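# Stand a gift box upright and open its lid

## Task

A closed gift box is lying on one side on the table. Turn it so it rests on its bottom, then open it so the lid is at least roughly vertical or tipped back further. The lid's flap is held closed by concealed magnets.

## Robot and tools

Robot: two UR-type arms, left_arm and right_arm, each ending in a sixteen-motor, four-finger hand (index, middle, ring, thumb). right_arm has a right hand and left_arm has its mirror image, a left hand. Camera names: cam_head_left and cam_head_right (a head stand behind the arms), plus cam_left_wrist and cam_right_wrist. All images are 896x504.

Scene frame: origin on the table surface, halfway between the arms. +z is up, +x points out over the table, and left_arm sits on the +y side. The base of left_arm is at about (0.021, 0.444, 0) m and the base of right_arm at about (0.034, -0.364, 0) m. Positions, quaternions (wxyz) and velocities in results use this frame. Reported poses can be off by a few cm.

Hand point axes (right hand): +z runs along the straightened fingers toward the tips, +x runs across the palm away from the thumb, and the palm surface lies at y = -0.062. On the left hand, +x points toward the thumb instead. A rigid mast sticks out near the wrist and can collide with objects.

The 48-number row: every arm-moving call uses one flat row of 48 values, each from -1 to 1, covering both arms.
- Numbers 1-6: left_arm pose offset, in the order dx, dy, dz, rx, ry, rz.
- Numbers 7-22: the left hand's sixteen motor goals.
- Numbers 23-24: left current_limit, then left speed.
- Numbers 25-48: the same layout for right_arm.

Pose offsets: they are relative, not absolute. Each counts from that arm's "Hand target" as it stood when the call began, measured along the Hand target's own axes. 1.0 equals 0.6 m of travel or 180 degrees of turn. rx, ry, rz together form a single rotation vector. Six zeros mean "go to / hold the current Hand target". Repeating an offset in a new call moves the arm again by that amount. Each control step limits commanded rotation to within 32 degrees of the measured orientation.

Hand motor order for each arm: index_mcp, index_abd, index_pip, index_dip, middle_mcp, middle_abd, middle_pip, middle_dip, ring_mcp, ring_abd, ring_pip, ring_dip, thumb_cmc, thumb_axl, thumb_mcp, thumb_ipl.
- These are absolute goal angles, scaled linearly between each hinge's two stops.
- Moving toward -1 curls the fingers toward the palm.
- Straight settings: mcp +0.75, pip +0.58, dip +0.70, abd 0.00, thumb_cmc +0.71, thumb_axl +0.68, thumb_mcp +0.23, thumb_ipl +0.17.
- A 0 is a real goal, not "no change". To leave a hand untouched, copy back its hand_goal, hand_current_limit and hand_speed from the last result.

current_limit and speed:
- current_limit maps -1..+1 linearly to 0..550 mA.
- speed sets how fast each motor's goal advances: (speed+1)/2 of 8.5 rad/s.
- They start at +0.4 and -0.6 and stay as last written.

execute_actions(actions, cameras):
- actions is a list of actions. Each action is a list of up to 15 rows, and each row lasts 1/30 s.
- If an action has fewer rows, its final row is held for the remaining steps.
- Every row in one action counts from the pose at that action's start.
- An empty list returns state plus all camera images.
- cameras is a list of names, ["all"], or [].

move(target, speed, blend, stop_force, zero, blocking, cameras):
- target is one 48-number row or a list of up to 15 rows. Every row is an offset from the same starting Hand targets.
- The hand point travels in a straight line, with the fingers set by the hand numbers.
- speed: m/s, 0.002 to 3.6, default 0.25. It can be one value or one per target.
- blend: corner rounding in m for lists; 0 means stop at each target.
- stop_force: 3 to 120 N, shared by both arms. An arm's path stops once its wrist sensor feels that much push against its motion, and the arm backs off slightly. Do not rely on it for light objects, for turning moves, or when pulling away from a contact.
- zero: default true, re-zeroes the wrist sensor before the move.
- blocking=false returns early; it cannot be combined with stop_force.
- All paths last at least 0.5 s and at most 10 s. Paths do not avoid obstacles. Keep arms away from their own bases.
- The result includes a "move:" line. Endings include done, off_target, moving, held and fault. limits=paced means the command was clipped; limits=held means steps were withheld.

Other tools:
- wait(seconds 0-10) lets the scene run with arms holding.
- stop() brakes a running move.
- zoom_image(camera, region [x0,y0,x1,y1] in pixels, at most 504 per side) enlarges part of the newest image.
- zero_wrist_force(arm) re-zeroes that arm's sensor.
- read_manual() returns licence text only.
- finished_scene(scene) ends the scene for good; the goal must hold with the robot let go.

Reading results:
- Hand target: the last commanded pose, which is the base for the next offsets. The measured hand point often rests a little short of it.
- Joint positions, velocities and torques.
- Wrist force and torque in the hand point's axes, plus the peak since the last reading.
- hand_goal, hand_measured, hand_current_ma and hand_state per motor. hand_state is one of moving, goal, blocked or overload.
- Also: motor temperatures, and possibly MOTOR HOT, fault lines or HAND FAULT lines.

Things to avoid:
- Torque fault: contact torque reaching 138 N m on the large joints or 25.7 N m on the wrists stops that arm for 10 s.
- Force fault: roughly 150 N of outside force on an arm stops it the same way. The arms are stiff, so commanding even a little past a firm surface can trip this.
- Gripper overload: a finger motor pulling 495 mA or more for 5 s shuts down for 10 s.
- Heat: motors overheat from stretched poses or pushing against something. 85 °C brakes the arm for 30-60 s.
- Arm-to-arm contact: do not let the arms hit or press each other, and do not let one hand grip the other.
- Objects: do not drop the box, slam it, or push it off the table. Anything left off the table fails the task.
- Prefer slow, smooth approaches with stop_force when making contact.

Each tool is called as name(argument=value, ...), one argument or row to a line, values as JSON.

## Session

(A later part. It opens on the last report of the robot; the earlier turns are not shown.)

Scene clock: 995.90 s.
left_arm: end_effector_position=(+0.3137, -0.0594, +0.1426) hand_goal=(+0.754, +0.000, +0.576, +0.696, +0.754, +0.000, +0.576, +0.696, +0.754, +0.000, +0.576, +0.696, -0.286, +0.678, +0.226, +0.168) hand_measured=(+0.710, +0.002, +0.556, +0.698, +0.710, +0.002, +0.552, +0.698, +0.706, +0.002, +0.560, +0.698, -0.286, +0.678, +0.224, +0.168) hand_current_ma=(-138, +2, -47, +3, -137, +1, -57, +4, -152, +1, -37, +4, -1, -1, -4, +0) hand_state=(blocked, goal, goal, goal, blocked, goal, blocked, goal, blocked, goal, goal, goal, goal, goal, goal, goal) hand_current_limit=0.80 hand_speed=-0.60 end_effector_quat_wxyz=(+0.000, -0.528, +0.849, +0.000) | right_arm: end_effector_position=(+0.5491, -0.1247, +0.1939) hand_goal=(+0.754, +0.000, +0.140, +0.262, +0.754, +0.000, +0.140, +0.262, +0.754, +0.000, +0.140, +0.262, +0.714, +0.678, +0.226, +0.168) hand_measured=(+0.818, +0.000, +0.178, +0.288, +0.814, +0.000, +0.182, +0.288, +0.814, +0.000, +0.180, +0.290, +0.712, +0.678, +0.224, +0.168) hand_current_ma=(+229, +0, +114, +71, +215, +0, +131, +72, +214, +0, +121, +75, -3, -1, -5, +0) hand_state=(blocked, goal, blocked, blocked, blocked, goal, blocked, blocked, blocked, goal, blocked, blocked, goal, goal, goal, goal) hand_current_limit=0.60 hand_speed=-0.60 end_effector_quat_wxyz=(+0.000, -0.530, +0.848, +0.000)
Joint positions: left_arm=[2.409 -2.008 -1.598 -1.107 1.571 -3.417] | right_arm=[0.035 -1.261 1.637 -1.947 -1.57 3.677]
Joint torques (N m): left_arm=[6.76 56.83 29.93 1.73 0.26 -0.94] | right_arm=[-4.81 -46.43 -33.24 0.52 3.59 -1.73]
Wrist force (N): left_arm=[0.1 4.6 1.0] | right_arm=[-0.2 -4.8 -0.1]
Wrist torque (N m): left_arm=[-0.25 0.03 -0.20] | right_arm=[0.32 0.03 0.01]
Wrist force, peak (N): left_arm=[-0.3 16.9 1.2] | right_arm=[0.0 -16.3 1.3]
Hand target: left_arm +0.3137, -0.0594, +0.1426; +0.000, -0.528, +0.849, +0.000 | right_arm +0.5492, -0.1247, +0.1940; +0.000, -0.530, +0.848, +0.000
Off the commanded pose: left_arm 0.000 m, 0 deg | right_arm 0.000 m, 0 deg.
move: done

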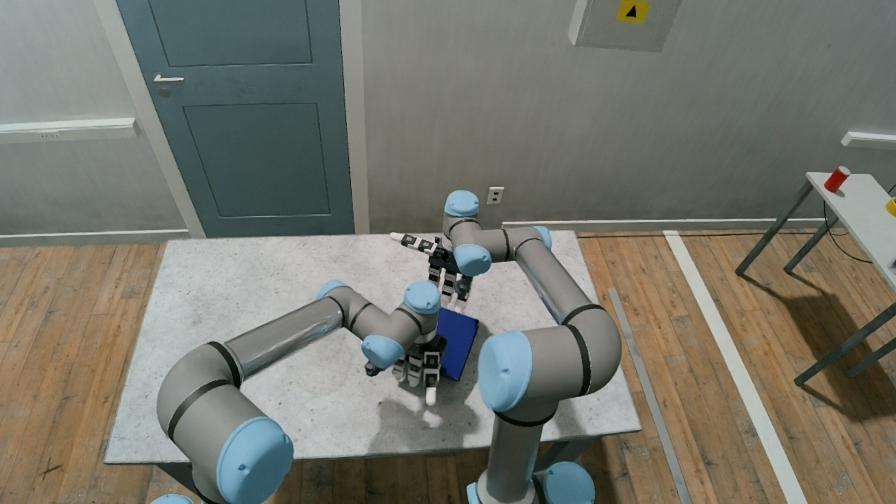

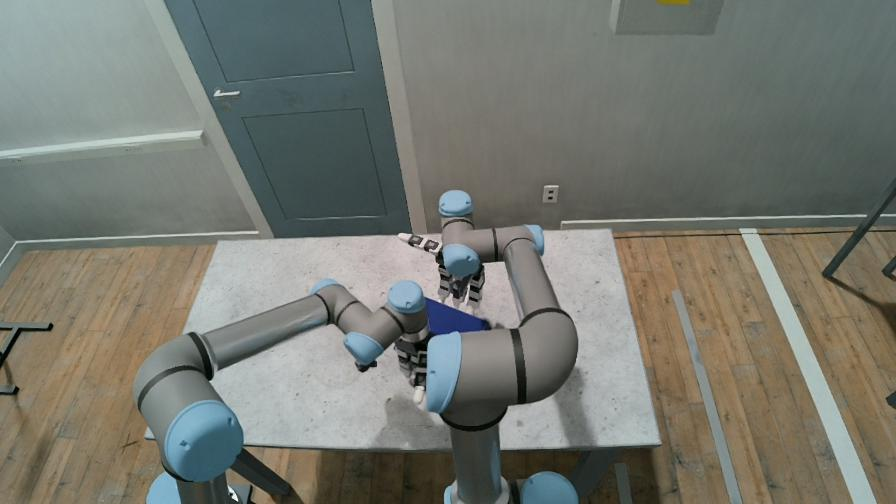

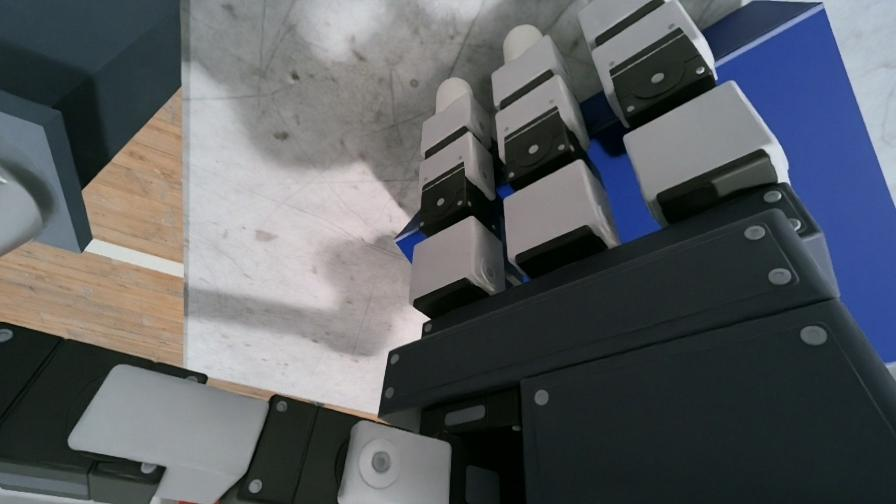

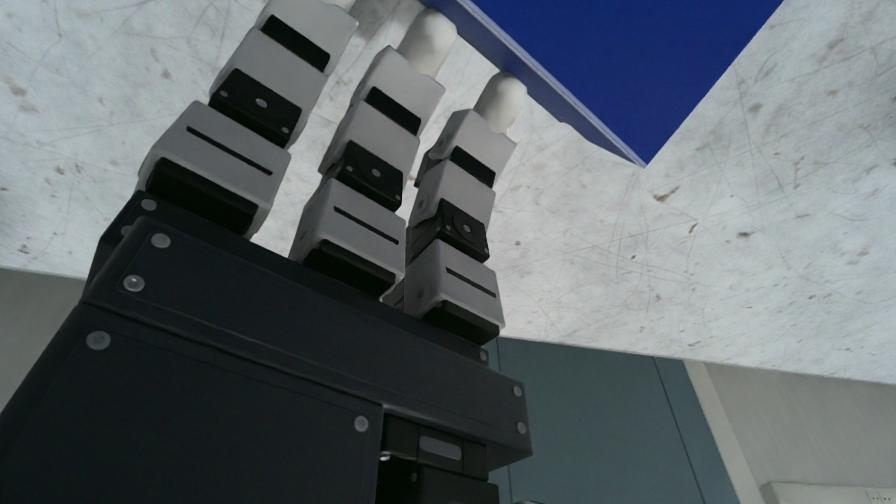

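move(
  target=[0,0.1,0,0,0,0,0.754,0,0.576,0.696,0.754,0,0.576,0.696,0.754,0,0.576,0.696,-0.286,0.678,0.226,0.168,0.8,-0.6,0,-0.008,0,0,0,0,0.754,0,0.139,0.261,0.754,0,0.139,0.261,0.754,0,0.139,0.261,0.714,0.678,0.226,0.168,0.6,-0.6],
  speed=0.03,
  cameras=["all"],
)

zoom_image(
  camera="cam_left_wrist",
  region=[392, 0, 896, 300],
)

Scene clock: 1033.63 s.
left_arm: end_effector_position=(+0.2600, -0.0329, +0.1426) hand_goal=(+0.754, +0.000, +0.576, +0.696, +0.754, +0.000, +0.576, +0.696, +0.754, +0.000, +0.576, +0.696, -0.286, +0.678, +0.226, +0.168) hand_measured=(+0.750, +0.002, +0.574, +0.698, +0.750, +0.002, +0.572, +0.698, +0.748, +0.002, +0.572, +0.698, -0.286, +0.678, +0.224, +0.168) hand_current_ma=(-9, +2, -4, +3, -9, +1, -5, +4, -11, +1, -4, +4, -1, -1, -4, +0) hand_state=(goal, goal, goal, goal, goal, goal, goal, goal, goal, goal, goal, goal, goal, goal, goal, goal) hand_current_limit=0.80 hand_speed=-0.60 end_effector_quat_wxyz=(+0.000, -0.528, +0.849, +0.000) | right_arm: end_effector_position=(+0.5535, -0.1268, +0.1940) hand_goal=(+0.754, +0.000, +0.140, +0.262, +0.754, +0.000, +0.140, +0.262, +0.754, +0.000, +0.140, +0.262, +0.714, +0.678, +0.226, +0.168) hand_measured=(+0.756, +0.000, +0.144, +0.266, +0.756, +0.000, +0.144, +0.266, +0.756, +0.000, +0.144, +0.266, +0.712, +0.678, +0.224, +0.168) hand_current_ma=(+5, +0, +8, +6, +4, +0, +9, +6, +4, +0, +8, +7, -3, -1, -5, +0) hand_state=(goal, goal, goal, goal, goal, goal, goal, goal, goal, goal, goal, goal, goal, goal, goal, goal) hand_current_limit=0.60 hand_speed=-0.60 end_effector_quat_wxyz=(+0.000, -0.530, +0.848, +0.000)
Joint positions: left_arm=[2.381 -1.896 -1.761 -1.056 1.571 -3.445] | right_arm=[0.031 -1.254 1.626 -1.944 -1.57 3.672]
Joint torques (N m): left_arm=[-5.79 50.26 7.19 4.8 0.45 -1] | right_arm=[-6.64 -20.77 -33.92 -0.44 -0.08 -1.8]
Wrist force (N): left_arm=[0.1 1.0 -0.1] | right_arm=[0.8 0.2 -1.0]
Wrist torque (N m): left_arm=[0.19 -0.01 0.05] | right_arm=[0.13 -0.08 0.20]
Wrist force, peak (N): left_arm=[0.0 5.2 2.5] | right_arm=[-0.1 -4.6 1.2]
Hand target: left_arm +0.2599, -0.0328, +0.1426; +0.000, -0.528, +0.849, +0.000 | right_arm +0.5535, -0.1268, +0.1940; +0.000, -0.530, +0.848, +0.000
Off the commanded pose: left_arm 0.000 m, 0 deg | right_arm 0.000 m, 0 deg.
move: done

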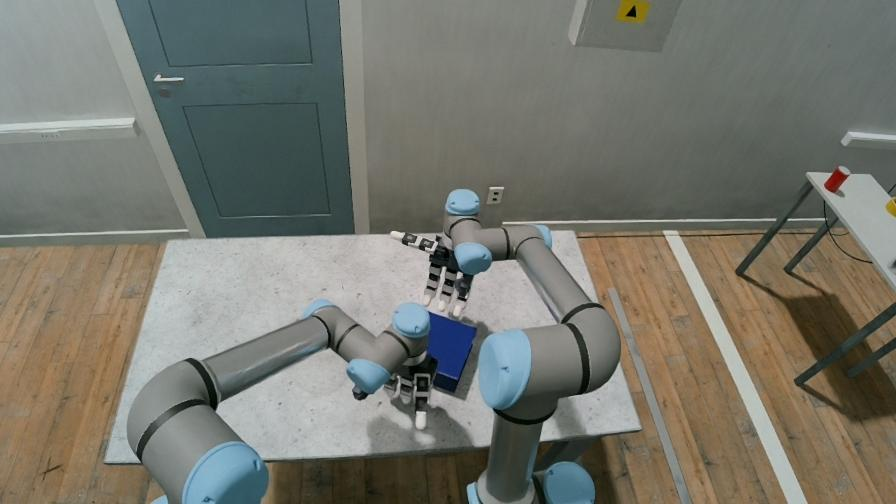

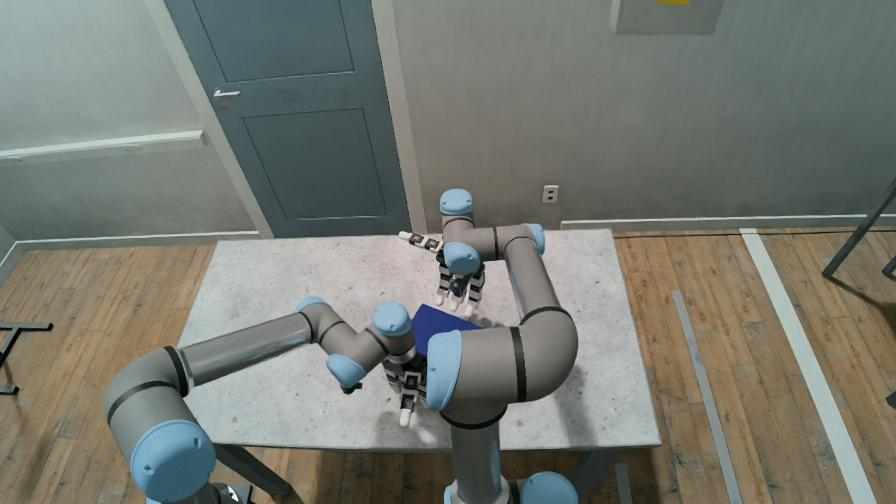

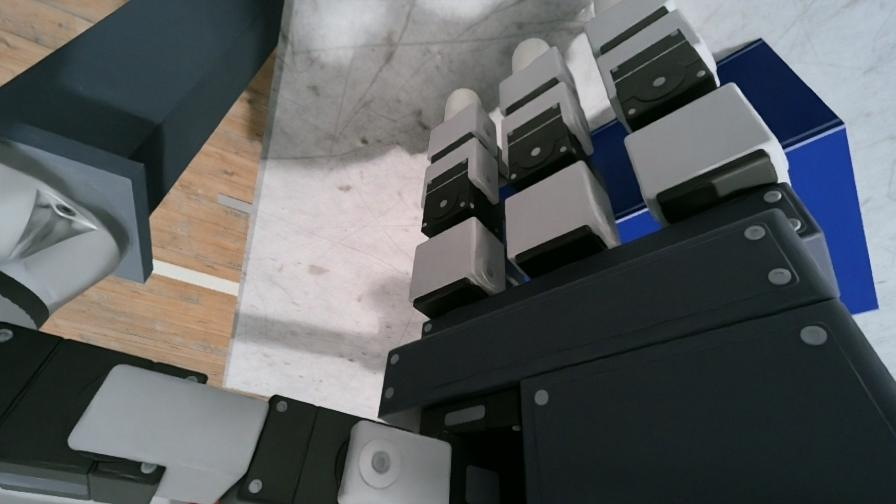

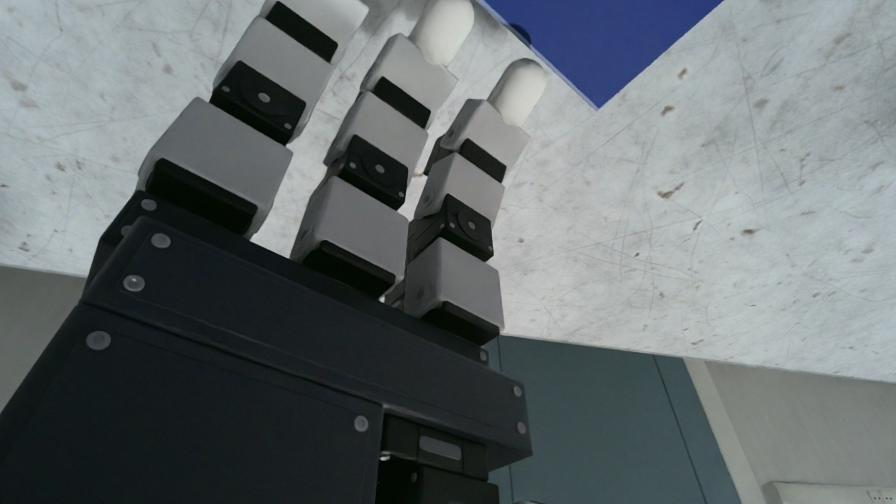

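Scaled by 1.000.

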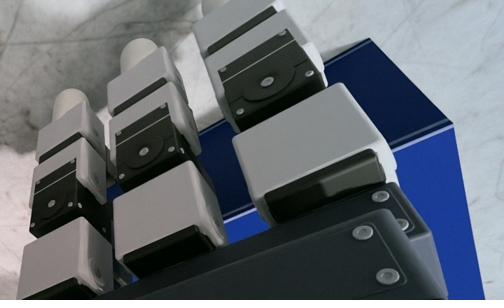

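move(
  target=[
    [0,0,-0.083,0,0,0,0.754,0,0.576,0.696,0.754,0,0.576,0.696,0.754,0,0.576,0.696,-0.286,0.678,0.226,0.168,0.75,-0.6,0,-0.07,0,0,0,0,0.754,0,0.139,0.261,0.754,0,0.139,0.261,0.754,0,0.139,0.261,0.714,0.678,0.226,0.168,0.75,-0.6],
    [0,0,-0.083,0,0,0,0.754,0,0.576,0.696,0.754,0,0.576,0.696,0.754,0,0.576,0.696,-0.286,0.678,0.226,0.168,0.75,-0.6,0,-0.07,0.15,0,0,0,0.754,0,0.139,0.261,0.754,0,0.139,0.261,0.754,0,0.139,0.261,0.714,0.678,0.226,0.168,0.75,-0.6],
  ],
  speed=0.15,
)

move(
  target=[0,0,0,0,0,0,0.754,0,0.576,0.696,0.754,0,0.576,0.696,0.754,0,0.576,0.696,-0.286,0.678,0.226,0.168,0.75,-0.6,0,0.055,0,0,0,0,0.754,0,0.139,0.261,0.754,0,0.139,0.261,0.754,0,0.139,0.261,0.714,0.678,0.226,0.168,0.75,-0.6],
  speed=0.06,
)

move(
  target=[0,-0.12,0,0,0,0,0.754,0,0.576,0.696,0.754,0,0.576,0.696,0.754,0,0.576,0.696,-0.286,0.678,0.226,0.168,0.75,-0.6,0,0,0,0,0,0,0.754,0,0.139,0.261,0.754,0,0.139,0.261,0.754,0,0.139,0.261,0.714,0.678,0.226,0.168,0.75,-0.6],
  speed=0.06,
  cameras=["cam_left_wrist","cam_right_wrist"],
)

Scene clock: 1121.43 s.
left_arm: end_effector_position=(+0.2599, -0.0329, +0.1924) hand_goal=(+0.754, +0.000, +0.576, +0.696, +0.754, +0.000, +0.576, +0.696, +0.754, +0.000, +0.576, +0.696, -0.286, +0.678, +0.226, +0.168) hand_measured=(+0.750, +0.002, +0.574, +0.698, +0.750, +0.002, +0.572, +0.698, +0.748, +0.002, +0.574, +0.698, -0.286, +0.678, +0.224, +0.168) hand_current_ma=(-8, +2, -4, +3, -8, +1, -5, +4, -10, +1, -4, +4, -1, -1, -4, +0) hand_state=(goal, goal, goal, goal, goal, goal, goal, goal, goal, goal, goal, goal, goal, goal, goal, goal) hand_current_limit=0.75 hand_speed=-0.60 end_effector_quat_wxyz=(+0.000, -0.528, +0.849, +0.000) | right_arm: end_effector_position=(+0.5913, -0.1452, +0.1042) hand_goal=(+0.754, +0.000, +0.140, +0.262, +0.754, +0.000, +0.140, +0.262, +0.754, +0.000, +0.140, +0.262, +0.714, +0.678, +0.226, +0.168) hand_measured=(+0.756, +0.000, +0.144, +0.266, +0.756, +0.000, +0.144, +0.266, +0.756, +0.000, +0.144, +0.266, +0.712, +0.678, +0.224, +0.168) hand_current_ma=(+4, +0, +7, +6, +3, +0, +8, +6, +3, +0, +8, +7, -3, -1, -5, +0) hand_state=(goal, goal, goal, goal, goal, goal, goal, goal, goal, goal, goal, goal, goal, goal, goal, goal) hand_current_limit=0.75 hand_speed=-0.60 end_effector_quat_wxyz=(+0.000, -0.530, +0.848, +0.000)
Joint positions: left_arm=[2.381 -1.844 -1.69 -1.179 1.571 -3.445] | right_arm=[-0.003 -1.091 1.643 -2.123 -1.571 3.639]
Joint torques (N m): left_arm=[5.92 49.93 31.05 0.2 1.66 1.74] | right_arm=[3.94 -26.86 -12.62 -4.34 2.77 2.2]
Wrist force (N): left_arm=[-0.1 0.8 -0.3] | right_arm=[0.6 -0.2 -0.6]
Wrist torque (N m): left_arm=[0.18 0.03 0.02] | right_arm=[0.06 -0.08 0.18]
Wrist force, peak (N): left_arm=[0.1 1.2 -0.3] | right_arm=[0.8 -0.6 -2.1]
Hand target: left_arm +0.2599, -0.0329, +0.1924; +0.000, -0.528, +0.849, +0.000 | right_arm +0.5913, -0.1452, +0.1040; +0.000, -0.530, +0.848, +0.000
Off the commanded pose: left_arm 0.000 m, 0 deg | right_arm 0.000 m, 0 deg.
move: done

Scene clock: 1122.50 s.
left_arm: end_effector_position=(+0.2599, -0.0329, +0.1924) hand_goal=(+0.754, +0.000, +0.576, +0.696, +0.754, +0.000, +0.576, +0.696, +0.754, +0.000, +0.576, +0.696, -0.286, +0.678, +0.226, +0.168) hand_measured=(+0.750, +0.002, +0.574, +0.698, +0.750, +0.002, +0.572, +0.698, +0.748, +0.002, +0.574, +0.698, -0.286, +0.678, +0.224, +0.168) hand_current_ma=(-8, +2, -4, +3, -8, +1, -5, +4, -10, +1, -4, +4, -1, -1, -4, +0) hand_state=(goal, goal, goal, goal, goal, goal, goal, goal, goal, goal, goal, goal, goal, goal, goal, goal) hand_current_limit=0.75 hand_speed=-0.60 end_effector_quat_wxyz=(+0.000, -0.528, +0.849, +0.000) | right_arm: end_effector_position=(+0.5617, -0.1308, +0.1040) hand_goal=(+0.754, +0.000, +0.140, +0.262, +0.754, +0.000, +0.140, +0.262, +0.754, +0.000, +0.140, +0.262, +0.714, +0.678, +0.226, +0.168) hand_measured=(+0.756, +0.000, +0.144, +0.266, +0.756, +0.000, +0.144, +0.266, +0.756, +0.000, +0.144, +0.266, +0.712, +0.678, +0.224, +0.168) hand_current_ma=(+4, +0, +7, +6, +3, +0, +8, +6, +3, +0, +8, +7, -3, -1, -5, +0) hand_state=(goal, goal, goal, goal, goal, goal, goal, goal, goal, goal, goal, goal, goal, goal, goal, goal) hand_current_limit=0.75 hand_speed=-0.60 end_effector_quat_wxyz=(+0.000, -0.530, +0.848, +0.000)
Joint positions: left_arm=[2.381 -1.844 -1.69 -1.179 1.571 -3.445] | right_arm=[0.023 -1.141 1.722 -2.152 -1.57 3.665]
Joint torques (N m): left_arm=[6.3 48.86 30.64 0.5 1.49 1.59] | right_arm=[6.83 -48.06 -13.01 -4.08 3.01 2.32]
Wrist force (N): left_arm=[0.1 0.7 -0.2] | right_arm=[0.9 -0.3 -0.7]
Wrist torque (N m): left_arm=[0.17 -0.01 0.04] | right_arm=[0.06 -0.12 -0.01]
Wrist force, peak (N): left_arm=[0.0 1.0 -0.4] | right_arm=[1.1 -0.3 -0.9]
Hand target: left_arm +0.2599, -0.0329, +0.1924; +0.000, -0.528, +0.849, +0.000 | right_arm +0.5616, -0.1307, +0.1040; +0.000, -0.530, +0.848, +0.000
Off the commanded pose: left_arm 0.000 m, 0 deg | right_arm 0.000 m, 0 deg.
move: done

Scene clock: 1124.27 s.
left_arm: end_effector_position=(+0.3244, -0.0647, +0.1924) hand_goal=(+0.754, +0.000, +0.576, +0.696, +0.754, +0.000, +0.576, +0.696, +0.754, +0.000, +0.576, +0.696, -0.286, +0.678, +0.226, +0.168) hand_measured=(+0.746, +0.002, +0.572, +0.696, +0.746, +0.002, +0.572, +0.696, +0.744, +0.002, +0.572, +0.696, -0.286, +0.678, +0.224, +0.168) hand_current_ma=(-16, +2, -4, +0, -17, +1, -6, +0, -20, +1, -5, +0, -1, -1, -4, +0) hand_state=(goal, goal, goal, goal, goal, goal, goal, goal, goal, goal, goal, goal, goal, goal, goal, goal) hand_current_limit=0.75 hand_speed=-0.60 end_effector_quat_wxyz=(+0.000, -0.528, +0.849, +0.000) | right_arm: end_effector_position=(+0.5616, -0.1307, +0.1040) hand_goal=(+0.754, +0.000, +0.140, +0.262, +0.754, +0.000, +0.140, +0.262, +0.754, +0.000, +0.140, +0.262, +0.714, +0.678, +0.226, +0.168) hand_measured=(+0.756, +0.000, +0.144, +0.266, +0.756, +0.000, +0.144, +0.266, +0.756, +0.000, +0.144, +0.266, +0.712, +0.678, +0.224, +0.168) hand_current_ma=(+4, +0, +7, +6, +3, +0, +8, +6, +3, +0, +8, +7, -3, -1, -5, +0) hand_state=(goal, goal, goal, goal, goal, goal, goal, goal, goal, goal, goal, goal, goal, goal, goal, goal) hand_current_limit=0.75 hand_speed=-0.60 end_effector_quat_wxyz=(+0.000, -0.530, +0.848, +0.000)
Joint positions: left_arm=[2.414 -1.986 -1.493 -1.235 1.571 -3.412] | right_arm=[0.023 -1.141 1.723 -2.152 -1.57 3.665]
Joint torques (N m): left_arm=[6.13 29.46 31.89 0.67 1.08 1.63] | right_arm=[6.68 -48.73 -12.62 -4.24 2.96 2.22]
Wrist force (N): left_arm=[-0.2 2.3 -1.0] | right_arm=[0.9 -0.4 -0.7]
Wrist torque (N m): left_arm=[0.12 0.00 -0.16] | right_arm=[0.05 -0.11 -0.02]
Wrist force, peak (N): left_arm=[0.1 2.1 -1.9] | right_arm=[1.0 -0.1 -0.9]
Hand target: left_arm +0.3245, -0.0647, +0.1923; +0.000, -0.528, +0.849, +0.000 | right_arm +0.5616, -0.1307, +0.1040; +0.000, -0.530, +0.848, +0.000
Off the commanded pose: left_arm 0.000 m, 0 deg | right_arm 0.000 m, 0 deg.
move: done
Images, in order (width x height): cam_left_wrist 896x504, cam_right_wrist 896x504.

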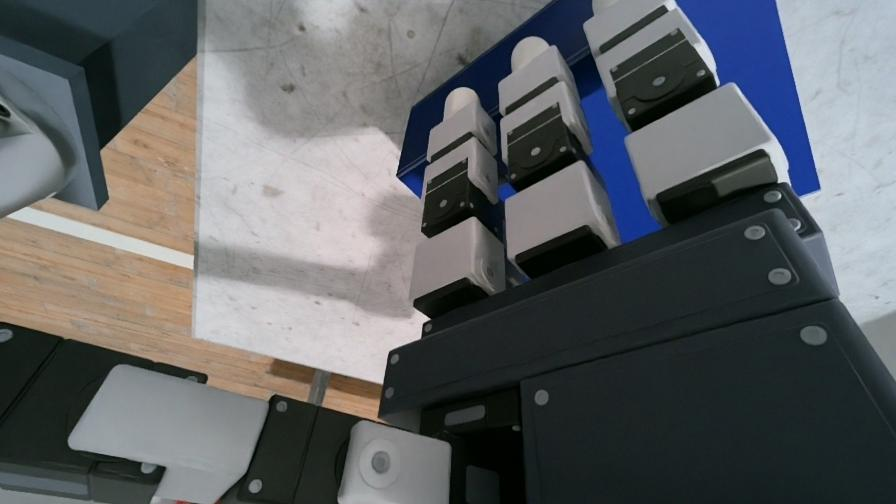

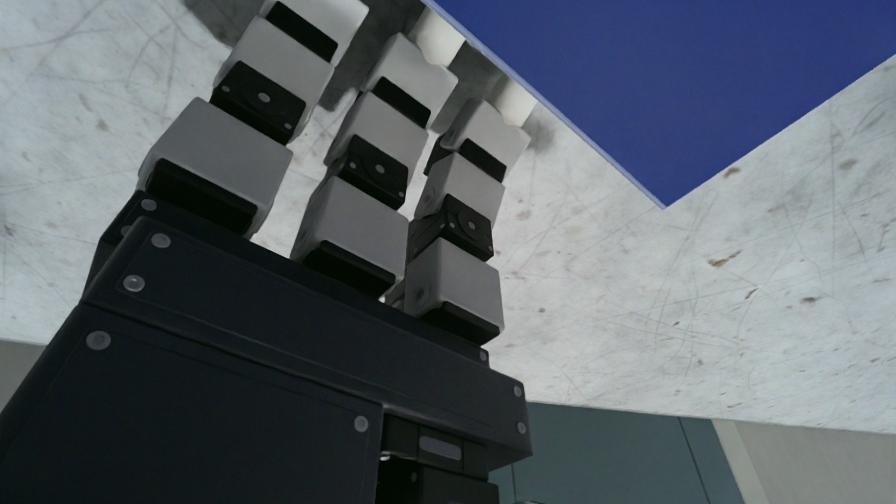

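move(
  target=[0,-0.027,0,0,0,0,0.754,0,0.576,0.696,0.754,0,0.576,0.696,0.754,0,0.576,0.696,-0.286,0.678,0.226,0.168,0.75,-0.6,0,0,0,0,0,0,0.754,0,0.139,0.261,0.754,0,0.139,0.261,0.754,0,0.139,0.261,0.714,0.678,0.226,0.168,0.75,-0.6],
  speed=0.03,
)

Scene clock: 1133.70 s.
left_arm: end_effector_position=(+0.3389, -0.0718, +0.1923) hand_goal=(+0.754, +0.000, +0.576, +0.696, +0.754, +0.000, +0.576, +0.696, +0.754, +0.000, +0.576, +0.696, -0.286, +0.678, +0.226, +0.168) hand_measured=(+0.712, +0.002, +0.556, +0.688, +0.714, +0.002, +0.552, +0.688, +0.708, +0.002, +0.556, +0.688, -0.286, +0.678, +0.224, +0.168) hand_current_ma=(-130, +2, -50, -16, -126, +1, -62, -17, -144, +1, -45, -15, -1, -1, -4, +0) hand_state=(blocked, goal, blocked, goal, blocked, goal, blocked, goal, blocked, goal, goal, goal, goal, goal, goal, goal) hand_current_limit=0.75 hand_speed=-0.60 end_effector_quat_wxyz=(+0.000, -0.528, +0.849, +0.000) | right_arm: end_effector_position=(+0.5616, -0.1307, +0.1040) hand_goal=(+0.754, +0.000, +0.140, +0.262, +0.754, +0.000, +0.140, +0.262, +0.754, +0.000, +0.140, +0.262, +0.714, +0.678, +0.226, +0.168) hand_measured=(+0.760, +0.000, +0.144, +0.262, +0.760, +0.000, +0.144, +0.262, +0.758, +0.000, +0.144, +0.264, +0.712, +0.678, +0.224, +0.168) hand_current_ma=(+14, +0, +7, +0, +11, +0, +8, +1, +8, +0, +8, +2, -3, -1, -5, +0) hand_state=(goal, goal, goal, goal, goal, goal, goal, goal, goal, goal, goal, goal, goal, goal, goal, goal) hand_current_limit=0.75 hand_speed=-0.60 end_effector_quat_wxyz=(+0.000, -0.530, +0.848, +0.000)
Joint positions: left_arm=[2.421 -2.019 -1.444 -1.25 1.571 -3.405] | right_arm=[0.023 -1.141 1.723 -2.152 -1.57 3.665]
Joint torques (N m): left_arm=[8.41 29.29 32.27 2.14 0.93 1.72] | right_arm=[6.72 -46.62 -12.07 -2.38 2.98 2.09]
Wrist force (N): left_arm=[0.0 7.4 -5.4] | right_arm=[1.0 -3.0 -2.5]
Wrist torque (N m): left_arm=[-0.02 -0.12 -0.27] | right_arm=[0.27 -0.11 -0.04]
Wrist force, peak (N): left_arm=[0.0 7.3 -5.7] | right_arm=[0.9 -3.2 -3.4]
Hand target: left_arm +0.3390, -0.0719, +0.1923; +0.000, -0.528, +0.849, +0.000 | right_arm +0.5616, -0.1307, +0.1040; +0.000, -0.530, +0.848, +0.000
Off the commanded pose: left_arm 0.000 m, 0 deg | right_arm 0.000 m, 0 deg.
move: done

move(
  target=[0,-0.027,0,0,0,0,0.754,0,0.576,0.696,0.754,0,0.576,0.696,0.754,0,0.576,0.696,-0.286,0.678,0.226,0.168,0.75,-0.6,0,0,0,0,0,0,0.754,0,0.139,0.261,0.754,0,0.139,0.261,0.754,0,0.139,0.261,0.714,0.678,0.226,0.168,0.75,-0.6],
  speed=0.03,
)

Scene clock: 1141.50 s.
left_arm: end_effector_position=(+0.3534, -0.0790, +0.1923) hand_goal=(+0.754, +0.000, +0.576, +0.696, +0.754, +0.000, +0.576, +0.696, +0.754, +0.000, +0.576, +0.696, -0.286, +0.678, +0.226, +0.168) hand_measured=(+0.660, +0.002, +0.526, +0.670, +0.664, +0.002, +0.516, +0.668, +0.654, +0.002, +0.530, +0.672, -0.286, +0.678, +0.224, +0.168) hand_current_ma=(-360, +2, -153, -65, -342, +1, -188, -70, -390, +1, -137, -62, -1, -1, -4, +0) hand_state=(blocked, goal, blocked, blocked, blocked, goal, blocked, blocked, blocked, goal, blocked, blocked, goal, goal, goal, goal) hand_current_limit=0.75 hand_speed=-0.60 end_effector_quat_wxyz=(+0.000, -0.528, +0.849, +0.000) | right_arm: end_effector_position=(+0.5616, -0.1307, +0.1040) hand_goal=(+0.754, +0.000, +0.140, +0.262, +0.754, +0.000, +0.140, +0.262, +0.754, +0.000, +0.140, +0.262, +0.714, +0.678, +0.226, +0.168) hand_measured=(+0.782, +0.000, +0.144, +0.258, +0.780, +0.000, +0.144, +0.258, +0.780, +0.000, +0.144, +0.258, +0.712, +0.678, +0.224, +0.168) hand_current_ma=(+81, +0, +6, -6, +78, +0, +6, -7, +76, +0, +6, -7, -3, -1, -5, +0) hand_state=(blocked, goal, goal, goal, blocked, goal, goal, goal, blocked, goal, goal, goal, goal, goal, goal, goal) hand_current_limit=0.75 hand_speed=-0.60 end_effector_quat_wxyz=(+0.000, -0.530, +0.848, +0.000)
Joint positions: left_arm=[2.427 -2.052 -1.393 -1.268 1.571 -3.399] | right_arm=[0.023 -1.141 1.723 -2.152 -1.57 3.665]
Joint torques (N m): left_arm=[11.44 31.71 35.42 4.44 0.85 1.63] | right_arm=[6.68 -35.14 -12.79 -0.18 2.94 1.15]
Wrist force (N): left_arm=[0.1 15.1 -4.1] | right_arm=[0.9 -9.4 -7.0]
Wrist torque (N m): left_arm=[-0.79 -0.03 -0.40] | right_arm=[0.83 0.04 -0.22]
Wrist force, peak (N): left_arm=[0.1 15.1 -4.1] | right_arm=[0.9 -9.5 -7.7]
Hand target: left_arm +0.3535, -0.0791, +0.1923; +0.000, -0.528, +0.849, +0.000 | right_arm +0.5616, -0.1307, +0.1040; +0.000, -0.530, +0.848, +0.000
Off the commanded pose: left_arm 0.000 m, 0 deg | right_arm 0.000 m, 0 deg.
move: done

move(
  target=[
    [0,0,0,0,0,0,0.754,0,0.576,0.696,0.754,0,0.576,0.696,0.754,0,0.576,0.696,-0.286,0.678,0.226,0.168,0.75,-0.6,0,0,0,0,0,0,0.754,0,0.139,0.261,0.835,0,-0.036,0.087,0.754,0,0.139,0.261,0.714,0.678,0.226,0.168,0.75,-0.93],
  ],
  speed=0.03,
  cameras=["cam_right_wrist"],
)

move(
  target=[
    [0,0,0,0,0,0,0.754,0,0.576,0.696,0.754,0,0.576,0.696,0.754,0,0.576,0.696,-0.286,0.678,0.226,0.168,0.75,-0.6,0,0,0,0,0,0,0.754,0,0.139,0.261,0.89,0,-0.2,-0.07,0.754,0,0.139,0.261,0.714,0.678,0.226,0.168,0.75,-0.93],
  ],
  speed=0.03,
  cameras=["cam_right_wrist","cam_left_wrist"],
)

zoom_image(
  camera="cam_right_wrist",
  region=[260, 0, 700, 250],
)

Scene clock: 1161.27 s.
left_arm: end_effector_position=(+0.3535, -0.0791, +0.1923) hand_goal=(+0.754, +0.000, +0.576, +0.696, +0.754, +0.000, +0.576, +0.696, +0.754, +0.000, +0.576, +0.696, -0.286, +0.678, +0.226, +0.168) hand_measured=(+0.660, +0.002, +0.524, +0.670, +0.664, +0.002, +0.516, +0.668, +0.654, +0.002, +0.530, +0.672, -0.286, +0.678, +0.224, +0.168) hand_current_ma=(-361, +2, -154, -65, -343, +1, -189, -71, -391, +1, -137, -63, -1, -1, -4, +0) hand_state=(blocked, goal, blocked, blocked, blocked, goal, blocked, blocked, blocked, goal, blocked, blocked, goal, goal, goal, goal) hand_current_limit=0.75 hand_speed=-0.60 end_effector_quat_wxyz=(+0.000, -0.528, +0.849, +0.000) | right_arm: end_effector_position=(+0.5616, -0.1307, +0.1040) hand_goal=(+0.754, +0.000, +0.140, +0.262, +0.836, +0.000, -0.036, +0.088, +0.754, +0.000, +0.140, +0.262, +0.714, +0.678, +0.226, +0.168) hand_measured=(+0.784, +0.000, +0.144, +0.254, +0.864, +0.000, +0.014, +0.118, +0.784, +0.000, +0.144, +0.254, +0.712, +0.678, +0.224, +0.168) hand_current_ma=(+94, +0, +6, -14, +82, +0, +159, +85, +88, +0, +6, -16, -3, -1, -5, +0) hand_state=(blocked, goal, goal, goal, blocked, goal, blocked, blocked, blocked, goal, goal, goal, goal, goal, goal, goal) hand_current_limit=0.75 hand_speed=-0.93 end_effector_quat_wxyz=(+0.000, -0.530, +0.848, +0.000)
Joint positions: left_arm=[2.427 -2.052 -1.393 -1.268 1.571 -3.399] | right_arm=[0.023 -1.141 1.723 -2.152 -1.57 3.665]
Joint torques (N m): left_arm=[9.4 33.64 33.65 4.24 2.1 1.75] | right_arm=[6.68 -23.48 -12.98 -0.09 2.95 0.41]
Wrist force (N): left_arm=[-0.1 12.8 -2.9] | right_arm=[0.9 -8.8 -4.5]
Wrist torque (N m): left_arm=[-0.63 0.02 -0.36] | right_arm=[0.74 -0.01 -0.21]
Wrist force, peak (N): left_arm=[0.1 15.1 -5.2] | right_arm=[0.9 -9.8 -7.8]
Hand target: left_arm +0.3535, -0.0791, +0.1923; +0.000, -0.528, +0.849, +0.000 | right_arm +0.5616, -0.1307, +0.1040; +0.000, -0.530, +0.848, +0.000
Off the commanded pose: left_arm 0.000 m, 0 deg | right_arm 0.000 m, 0 deg.
move: done
Images, in order (width x height): cam_right_wrist 896x504.

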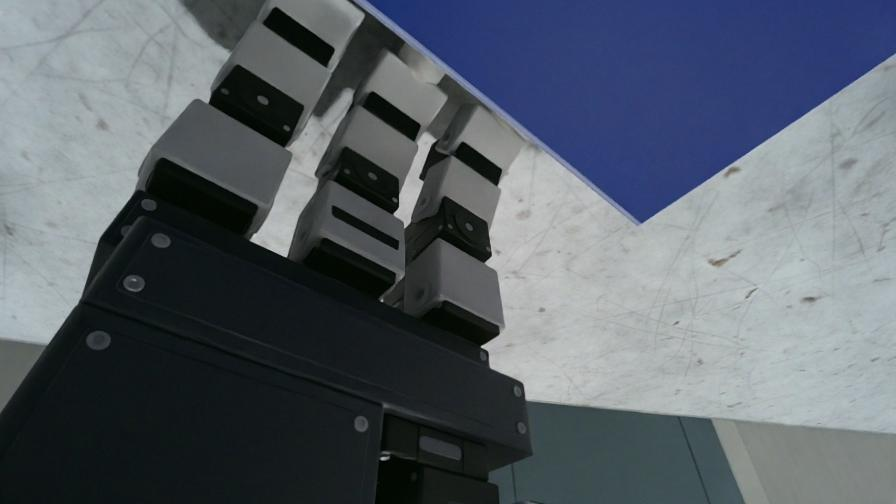

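Scene clock: 1162.17 s.
left_arm: end_effector_position=(+0.3535, -0.0791, +0.1923) hand_goal=(+0.754, +0.000, +0.576, +0.696, +0.754, +0.000, +0.576, +0.696, +0.754, +0.000, +0.576, +0.696, -0.286, +0.678, +0.226, +0.168) hand_measured=(+0.660, +0.002, +0.524, +0.670, +0.664, +0.002, +0.516, +0.668, +0.654, +0.002, +0.530, +0.672, -0.286, +0.678, +0.224, +0.168) hand_current_ma=(-361, +2, -154, -65, -343, +1, -189, -71, -391, +1, -137, -63, -1, -1, -4, +0) hand_state=(blocked, goal, blocked, blocked, blocked, goal, blocked, blocked, blocked, goal, blocked, blocked, goal, goal, goal, goal) hand_current_limit=0.75 hand_speed=-0.60 end_effector_quat_wxyz=(+0.000, -0.528, +0.849, +0.000) | right_arm: end_effector_position=(+0.5616, -0.1307, +0.1040) hand_goal=(+0.754, +0.000, +0.140, +0.262, +0.890, +0.000, -0.200, -0.070, +0.754, +0.000, +0.140, +0.262, +0.714, +0.678, +0.226, +0.168) hand_measured=(+0.784, +0.000, +0.144, +0.254, +0.938, +0.000, -0.104, -0.010, +0.784, +0.000, +0.144, +0.254, +0.712, +0.678, +0.224, +0.168) hand_current_ma=(+94, +0, +6, -15, +165, +0, +354, +200, +88, +0, +6, -16, -3, -1, -5, +0) hand_state=(blocked, goal, goal, goal, blocked, goal, blocked, blocked, blocked, goal, goal, goal, goal, goal, goal, goal) hand_current_limit=0.75 hand_speed=-0.93 end_effector_quat_wxyz=(+0.000, -0.530, +0.848, +0.000)
Joint positions: left_arm=[2.427 -2.052 -1.393 -1.268 1.571 -3.399] | right_arm=[0.023 -1.141 1.723 -2.152 -1.57 3.665]
Joint torques (N m): left_arm=[8.33 33.29 32.38 4.16 2.28 1.79] | right_arm=[6.15 -21.7 -12.6 -0.14 3 0.21]
Wrist force (N): left_arm=[0.2 12.7 -2.8] | right_arm=[0.9 -9.3 -3.1]
Wrist torque (N m): left_arm=[-0.69 -0.01 -0.33] | right_arm=[0.74 -0.06 -0.21]
Wrist force, peak (N): left_arm=[0.2 12.8 -3.7] | right_arm=[0.9 -9.9 -4.3]
Hand target: left_arm +0.3535, -0.0791, +0.1923; +0.000, -0.528, +0.849, +0.000 | right_arm +0.5616, -0.1307, +0.1040; +0.000, -0.530, +0.848, +0.000
Off the commanded pose: left_arm 0.000 m, 0 deg | right_arm 0.000 m, 0 deg.
move: done
Images, in order (width x height): cam_left_wrist 896x504, cam_right_wrist 896x504.

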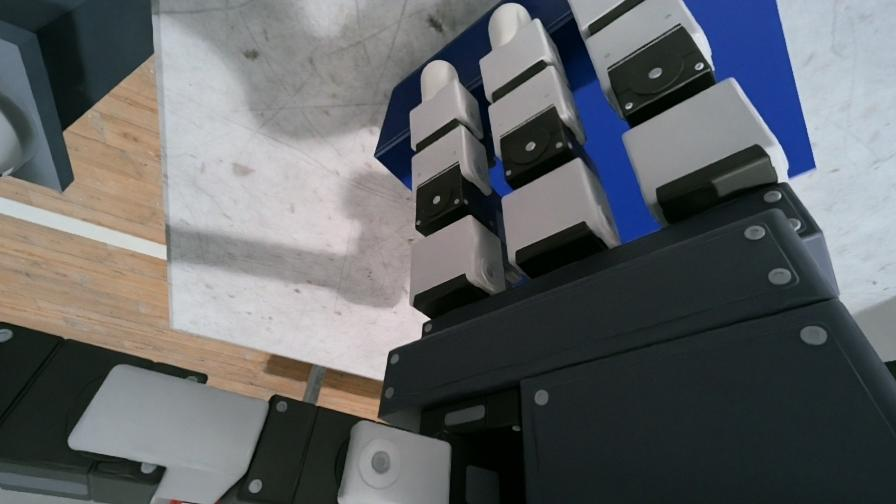

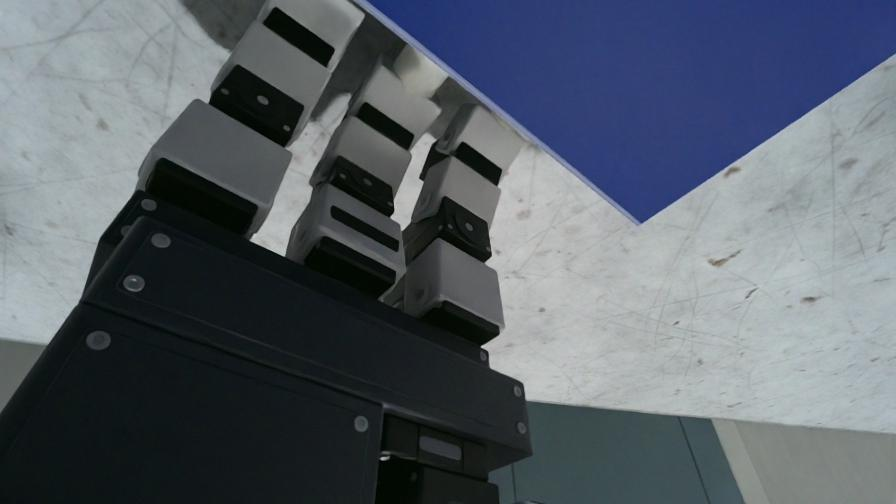

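Scaled by 1.145 from the camera's 896x504 image, which has a finer 1280x720 frame.

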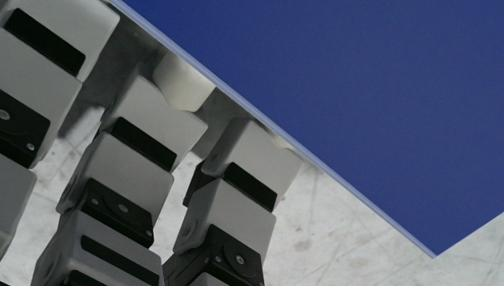

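move(
  target=[
    [0,0,0,0,0,0,0.754,0,0.576,0.696,0.754,0,0.576,0.696,0.754,0,0.576,0.696,-0.286,0.678,0.226,0.168,0.75,-0.6,0,0,0,0,0,0,0.754,0,0.139,0.261,0.98,0,-0.33,-0.2,0.754,0,0.139,0.261,0.714,0.678,0.226,0.168,0.8,-0.93],
  ],
  speed=0.03,
  cameras=["cam_right_wrist","cam_left_wrist"],
)

zoom_image(
  camera="cam_right_wrist",
  region=[260, 0, 700, 250],
)

Scene clock: 1172.63 s.
left_arm: end_effector_position=(+0.3535, -0.0791, +0.1923) hand_goal=(+0.754, +0.000, +0.576, +0.696, +0.754, +0.000, +0.576, +0.696, +0.754, +0.000, +0.576, +0.696, -0.286, +0.678, +0.226, +0.168) hand_measured=(+0.660, +0.002, +0.524, +0.670, +0.664, +0.002, +0.516, +0.668, +0.654, +0.002, +0.530, +0.672, -0.286, +0.678, +0.224, +0.168) hand_current_ma=(-361, +2, -154, -65, -343, +1, -189, -71, -391, +1, -137, -63, -1, -1, -4, +0) hand_state=(blocked, goal, blocked, blocked, blocked, goal, blocked, blocked, blocked, goal, blocked, blocked, goal, goal, goal, goal) hand_current_limit=0.75 hand_speed=-0.60 end_effector_quat_wxyz=(+0.000, -0.528, +0.849, +0.000) | right_arm: end_effector_position=(+0.5616, -0.1307, +0.1040) hand_goal=(+0.754, +0.000, +0.140, +0.262, +0.980, +0.000, -0.330, -0.200, +0.754, +0.000, +0.140, +0.262, +0.714, +0.678, +0.226, +0.168) hand_measured=(+0.784, +0.000, +0.144, +0.254, +0.998, +0.000, -0.256, -0.166, +0.784, +0.000, +0.144, +0.254, +0.712, +0.678, +0.224, +0.168) hand_current_ma=(+94, +0, +6, -15, +51, +0, +256, +102, +88, +0, +6, -16, -3, -1, -5, +0) hand_state=(blocked, goal, goal, goal, goal, goal, blocked, blocked, blocked, goal, goal, goal, goal, goal, goal, goal) hand_current_limit=0.80 hand_speed=-0.93 end_effector_quat_wxyz=(+0.000, -0.530, +0.848, +0.000)
Joint positions: left_arm=[2.427 -2.052 -1.393 -1.268 1.571 -3.399] | right_arm=[0.023 -1.141 1.723 -2.152 -1.57 3.665]
Joint torques (N m): left_arm=[0.84 39.87 28.08 3.94 2.03 1.77] | right_arm=[6.69 -20.92 -12.56 0 2.97 -0.63]
Wrist force (N): left_arm=[0.1 12.8 -3.0] | right_arm=[0.9 -10.2 -4.1]
Wrist torque (N m): left_arm=[-0.68 0.01 -0.35] | right_arm=[0.72 -0.03 -0.24]
Wrist force, peak (N): left_arm=[0.1 13.0 -3.9] | right_arm=[1.1 -10.4 -4.8]
Hand target: left_arm +0.3535, -0.0791, +0.1923; +0.000, -0.528, +0.849, +0.000 | right_arm +0.5616, -0.1307, +0.1040; +0.000, -0.530, +0.848, +0.000
Off the commanded pose: left_arm 0.000 m, 0 deg | right_arm 0.000 m, 0 deg.
move: done
Images, in order (width x height): cam_left_wrist 896x504, cam_right_wrist 896x504.

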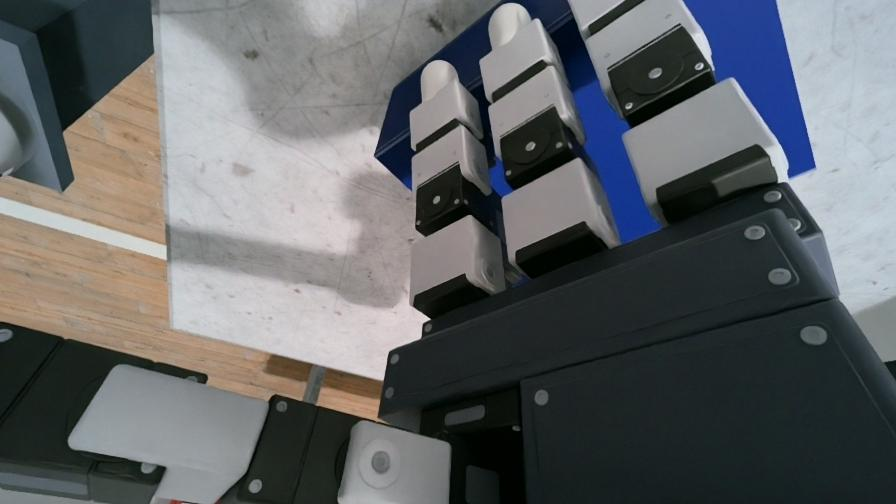

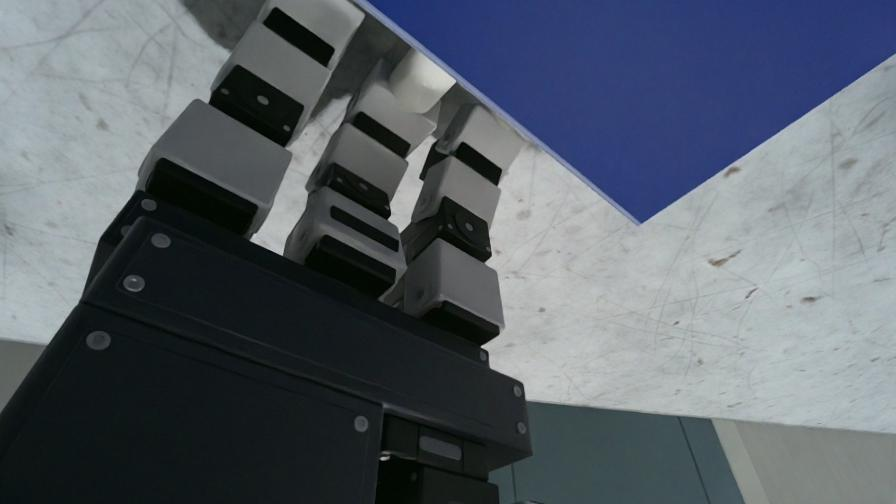

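Scaled by 1.145 from the camera's 896x504 image, which has a finer 1280x720 frame.

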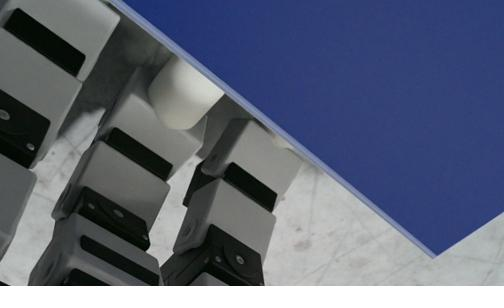

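move(
  target=[0,0.15,0,0,0,0,0.754,0,0.576,0.696,0.754,0,0.576,0.696,0.754,0,0.576,0.696,-0.286,0.678,0.226,0.168,0.75,-0.6,0.1,-0.25,0.0,0,0,0,0.754,0,0.139,0.261,0.754,0,0.139,0.261,0.754,0,0.139,0.261,0.714,0.678,0.226,0.168,0.75,-0.6],
  speed=0.15,
  cameras=["all"],
)

zoom_image(
  camera="cam_right_wrist",
  region=[400, 0, 800, 230],
)

zoom_image(
  camera="cam_head_left",
  region=[400, 280, 520, 400],
)

Scene clock: 1214.70 s.
left_arm: end_effector_position=(+0.2729, -0.0393, +0.1924) hand_goal=(+0.754, +0.000, +0.576, +0.696, +0.754, +0.000, +0.576, +0.696, +0.754, +0.000, +0.576, +0.696, -0.286, +0.678, +0.226, +0.168) hand_measured=(+0.750, +0.002, +0.574, +0.694, +0.750, +0.002, +0.572, +0.692, +0.748, +0.002, +0.572, +0.694, -0.286, +0.678, +0.224, +0.168) hand_current_ma=(-8, +2, -4, -4, -8, +1, -5, -4, -10, +1, -4, -4, -1, -1, -4, +0) hand_state=(goal, goal, goal, goal, goal, goal, goal, goal, goal, goal, goal, goal, goal, goal, goal, goal) hand_current_limit=0.75 hand_speed=-0.60 end_effector_quat_wxyz=(+0.000, -0.528, +0.849, +0.000) | right_arm: end_effector_position=(+0.6701, -0.2503, +0.1040) hand_goal=(+0.754, +0.000, +0.140, +0.262, +0.754, +0.000, +0.140, +0.262, +0.754, +0.000, +0.140, +0.262, +0.714, +0.678, +0.226, +0.168) hand_measured=(+0.756, +0.000, +0.144, +0.260, +0.756, +0.002, +0.138, +0.260, +0.756, +0.000, +0.144, +0.260, +0.712, +0.678, +0.224, +0.168) hand_current_ma=(+4, +0, +6, -4, +4, +4, -2, -4, +4, +0, +6, -4, -3, -1, -5, +0) hand_state=(goal, goal, goal, goal, goal, goal, goal, goal, goal, goal, goal, goal, goal, goal, goal, goal) hand_current_limit=0.75 hand_speed=-0.60 end_effector_quat_wxyz=(+0.000, -0.530, +0.848, +0.000)
Joint positions: left_arm=[2.388 -1.872 -1.653 -1.189 1.571 -3.438] | right_arm=[-0.158 -0.964 1.435 -2.042 -1.57 3.484]
Joint torques (N m): left_arm=[-5.81 52.07 8.87 4.87 -1.58 -1.16] | right_arm=[-5.95 -30.93 -32.68 -0.28 3.11 -1.77]
Wrist force (N): left_arm=[-1.0 0.7 -0.5] | right_arm=[0.7 -0.1 -0.9]
Wrist torque (N m): left_arm=[0.19 0.12 -0.02] | right_arm=[0.05 -0.06 0.21]
Wrist force, peak (N): left_arm=[0.4 13.0 -3.2] | right_arm=[0.8 -10.5 -5.1]
Hand target: left_arm +0.2728, -0.0392, +0.1924; +0.000, -0.528, +0.849, +0.000 | right_arm +0.6702, -0.2504, +0.1040; +0.000, -0.530, +0.848, +0.000
Off the commanded pose: left_arm 0.000 m, 0 deg | right_arm 0.000 m, 0 deg.
move: done

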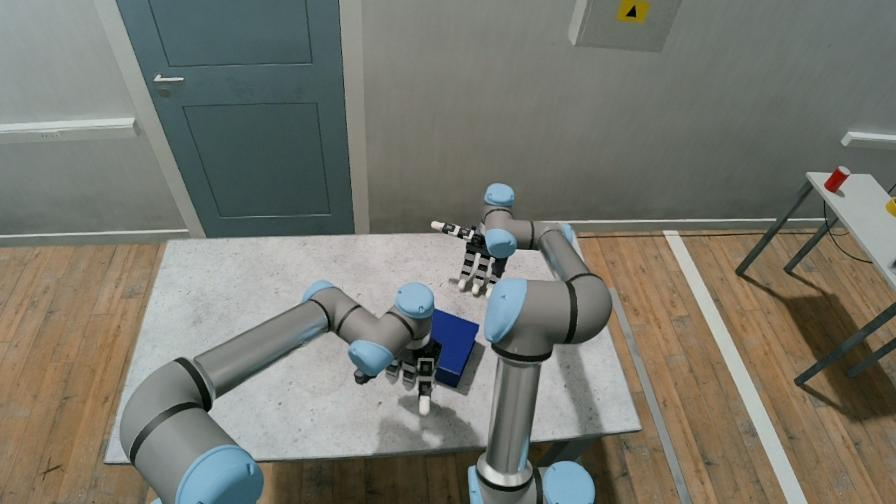

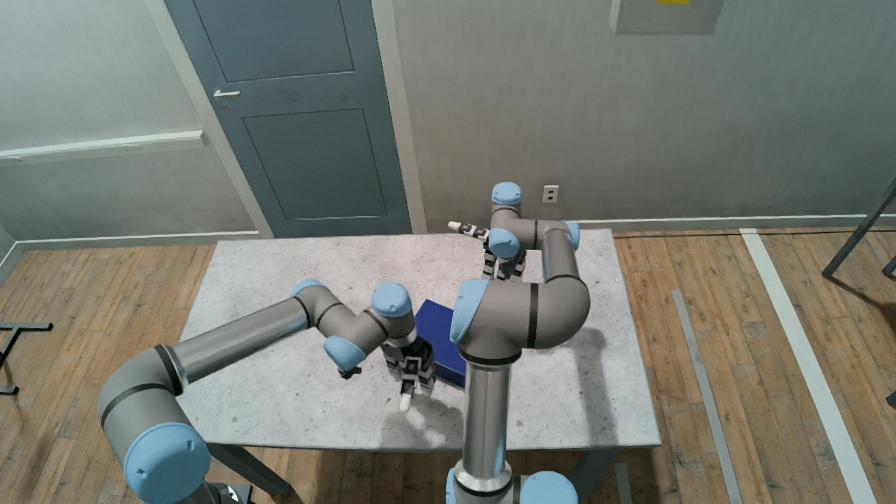

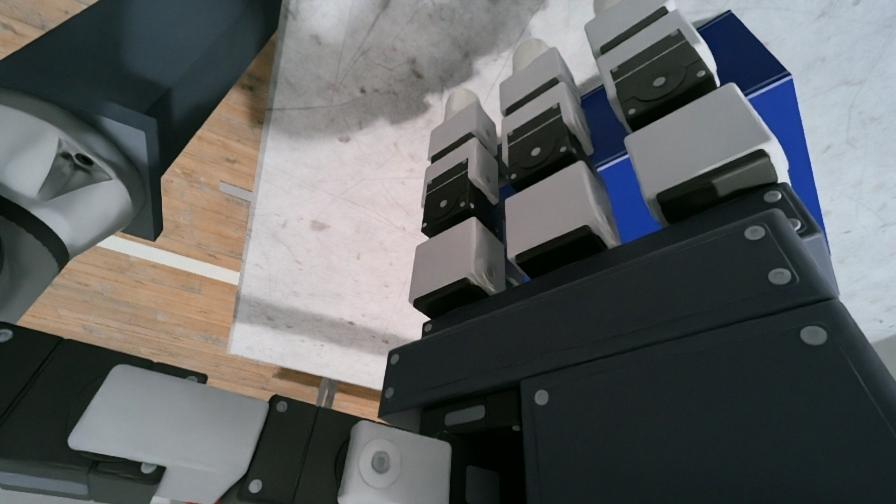

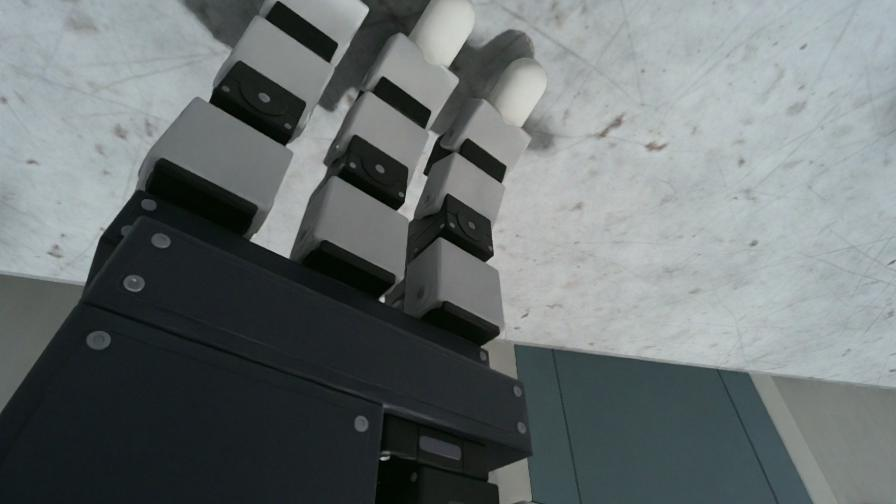

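Scaled by 1.260 from the camera's 896x504 image, which has a finer 1280x720 frame.

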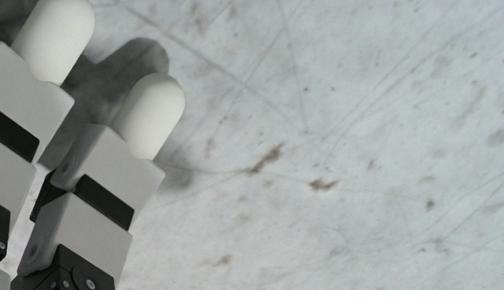

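Scaled by 4.200 from the camera's 896x504 image, which has a finer 1280x720 frame.

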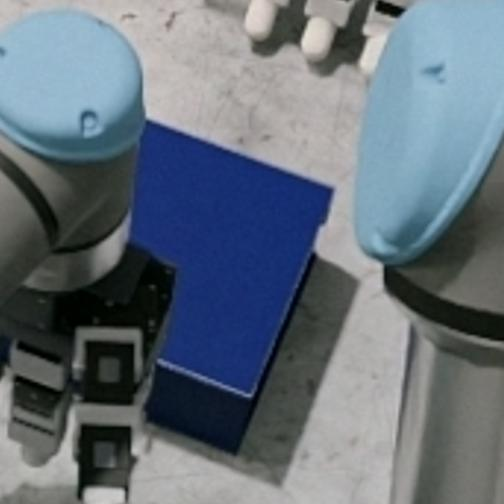

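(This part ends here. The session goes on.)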